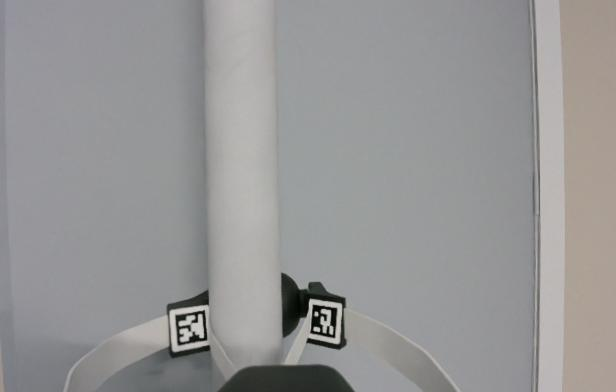

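>>> {"api": "move", "payload": {
  "blocking": false,
  "r1": {"base":{"translate_m":-0.06,"strafe_m":-0.26},"pace":"slow","contact_limits":{"translate_m":0.9}}
}}

>>> {"api": "wait", "payload": {
  "seconds": 5,
  "cameras": ["r1_head_camera","r1_wrist_camera","r1_head_left_camera"]
}}

Scene clock: 599.80 s.
move: r1 moving
r1.base_odometry: x=-2.073 y=+2.714 heading=-0.579
r1.turned_by_wheels: +0.004
r1.turned_by_imu: +0.014
r1.base_tilt: forward=-1.5 right=+1.2
r1.lidar_m: 0.71 1.65 2.45 1.26 0.64 0.59 - 3.10 2.38 2.33 2.12 1.29
r1.base_status: translate_m moving; strafe_m moving
r1.joint_positions: lift_m=+0.789 arm_m=+0.380 wrist_yaw_rad=+0.016 wrist_pitch_rad=+0.002 wrist_roll_rad=-0.002 gripper_m=-0.034
r1.joint_status: not commanded
r1.measured_speeds: translate_m=-0.011 strafe_m=-0.052 rotate_rad=+0.007 lift_m=+0.000 arm_m=+0.000 wrist_yaw_rad=+0.000 wrist_pitch_rad=+0.000 wrist_roll_rad=+0.000
r1.motor_effort: lift_m=+25(25) arm_m=-4(4) wheel_0=+27(31) wheel_1=+3(7) wheel_2=+20(21)
r1.servo_current: wrist_yaw_rad=91(98) wrist_pitch_rad=39(46) wrist_roll_rad=39(52) gripper_m=59(72)
r1.contact_limits: arm_m 0.1; translate_m 0.9
r1.hand_pose: x=+0.8407 y=-0.0829 z=+0.9671 quat_wxyz=(+1.000, -0.001, +0.001, +0.008) (m; r1's base frame)
r1.wrist_depth_mm: 173 200 157 314 407 535 - / 170 200 157 314 404 530 - / 170 200 157 312 404 530 - / 170 200 157 312 402 530 - / 174 200 157 312 399 525 - / 169 195 157 182 402 530 - / 169 161 172 181 145 - -
r2: as last shown
r2.turned_by_imu: +0.000
r2.base_tilt: forward=-0.6 right=+0.1
r2.lidar_m: 0.54 0.69 1.26 1.64 1.81 1.83 1.13 0.96 0.96 1.13 1.95 0.93
r2.motor_effort: lift_m=+14(15) arm_m=+4(4) wheel_0=+1(1) wheel_1=+3(3) wheel_2=+3(4)
r2.servo_current: wrist_yaw_rad=52(59) wrist_pitch_rad=46(46) wrist_roll_rad=46(59) gripper_m=72(72)
r2.contact_limits: arm_m 0.1
r2.wrist_depth_mm: - - - - - 1808 1229 / - - - - - 1921 1229 / - - - 377 404 402 399 / - - - 239 342 1863 1336 / - - - 198 264 1921 504 / - - 184 167 184 1863 - / 1808 - 430 - 196 - -
pictures: none

Scene clock: 604.03 s.
earlier move: r1 done
r1.base_odometry: x=-2.256 y=+2.539 heading=-0.581
r1.turned_by_wheels: -0.001
r1.turned_by_imu: +0.445
r1.base_tilt: forward=-1.5 right=+1.2
r1.lidar_m: 0.77 2.01 1.47 0.90 0.86 4.34 3.10 2.23 2.13 2.05 1.49 0.93
r1.base_status: done
r1.joint_positions: lift_m=+0.789 arm_m=+0.380 wrist_yaw_rad=+0.017 wrist_pitch_rad=+0.002 wrist_roll_rad=-0.002 gripper_m=-0.034
r1.joint_status: not commanded
r1.measured_speeds: translate_m=-0.001 strafe_m=+0.000 rotate_rad=-0.002 lift_m=+0.000 arm_m=+0.000 wrist_yaw_rad=+0.000 wrist_pitch_rad=+0.000 wrist_roll_rad=+0.000
r1.on_its_own: wrist_yaw_rad is at rest, and its servo_current (111 mA) is outside its rest range (0 to 104 mA)
r1.motor_effort: lift_m=+25(25) arm_m=-7(8) wheel_0=+17(37) wheel_1=+6(11) wheel_2=+17(25)
r1.servo_current: wrist_yaw_rad=111(117) wrist_pitch_rad=39(52) wrist_roll_rad=39(65) gripper_m=59(72)
r1.contact_limits: arm_m 0.1; translate_m 0.9
r1.hand_pose: x=+0.8410 y=-0.0826 z=+0.9671 quat_wxyz=(+1.000, -0.001, +0.001, +0.008) (m; r1's base frame)
r1.wrist_depth_mm: - 224 229 169 263 278 293 / - 226 230 167 263 279 293 / - 227 232 250 263 279 294 / - 227 231 251 264 279 296 / - 228 233 174 263 281 297 / - 225 182 173 264 281 298 / - 145 232 165 148 285 298
r2.base_odometry: x=+0.064 y=-3.035 heading=+1.846
r2.turned_by_wheels: +0.000
r2.turned_by_imu: +0.001
r2.base_tilt: forward=-0.7 right=+0.0
r2.lidar_m: 0.57 0.68 1.47 1.61 1.81 1.82 1.12 0.94 0.95 1.08 1.97 0.92
r2.base_status: not commanded
r2.joint_positions: lift_m=+0.660 arm_m=+0.290 wrist_yaw_rad=-0.005 wrist_pitch_rad=-0.006 wrist_roll_rad=+1.569 gripper_m=+0.001
r2.joint_status: not commanded
r2.measured_speeds: all 0
r2.motor_effort: lift_m=+14(15) arm_m=+4(4) wheel_0=+1(2) wheel_1=+3(3) wheel_2=+3(4)
r2.servo_current: wrist_yaw_rad=46(65) wrist_pitch_rad=52(52) wrist_roll_rad=59(59) gripper_m=72(78)
r2.contact_limits: arm_m 0.1
r2.hand_pose: x=+0.7488 y=-0.0889 z=+0.8403 quat_wxyz=(+0.708, +0.707, -0.004, +0.000) (m; r2's base frame)
r2.wrist_depth_mm: - - - - - 1863 1229 / - - - - - 1863 1229 / - - - 377 402 402 399 / - - - 239 342 1808 1308 / - - - 196 264 1808 504 / - - 185 167 183 1863 - / 1808 - 430 - 197 - -
wait: 4.23 of 5 s (r1 has come to rest)
pictures: r1_head_camera, r1_head_left_camera, r1_wrist_camera
Images, in order (width x height): r1_head_camera 420x560, r1_head_left_camera 420x672, r1_wrist_camera 616x392.

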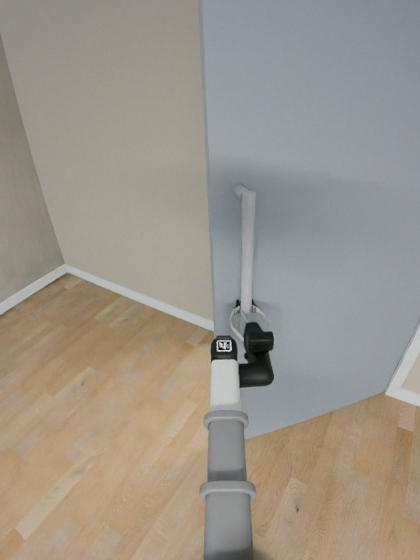

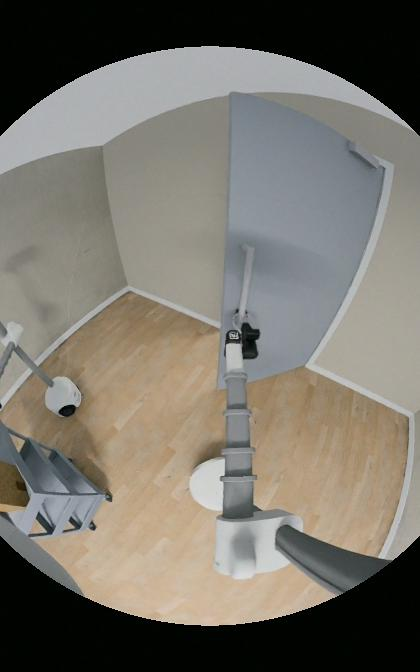

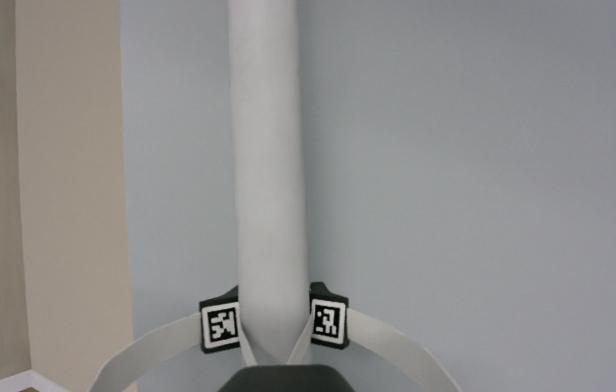

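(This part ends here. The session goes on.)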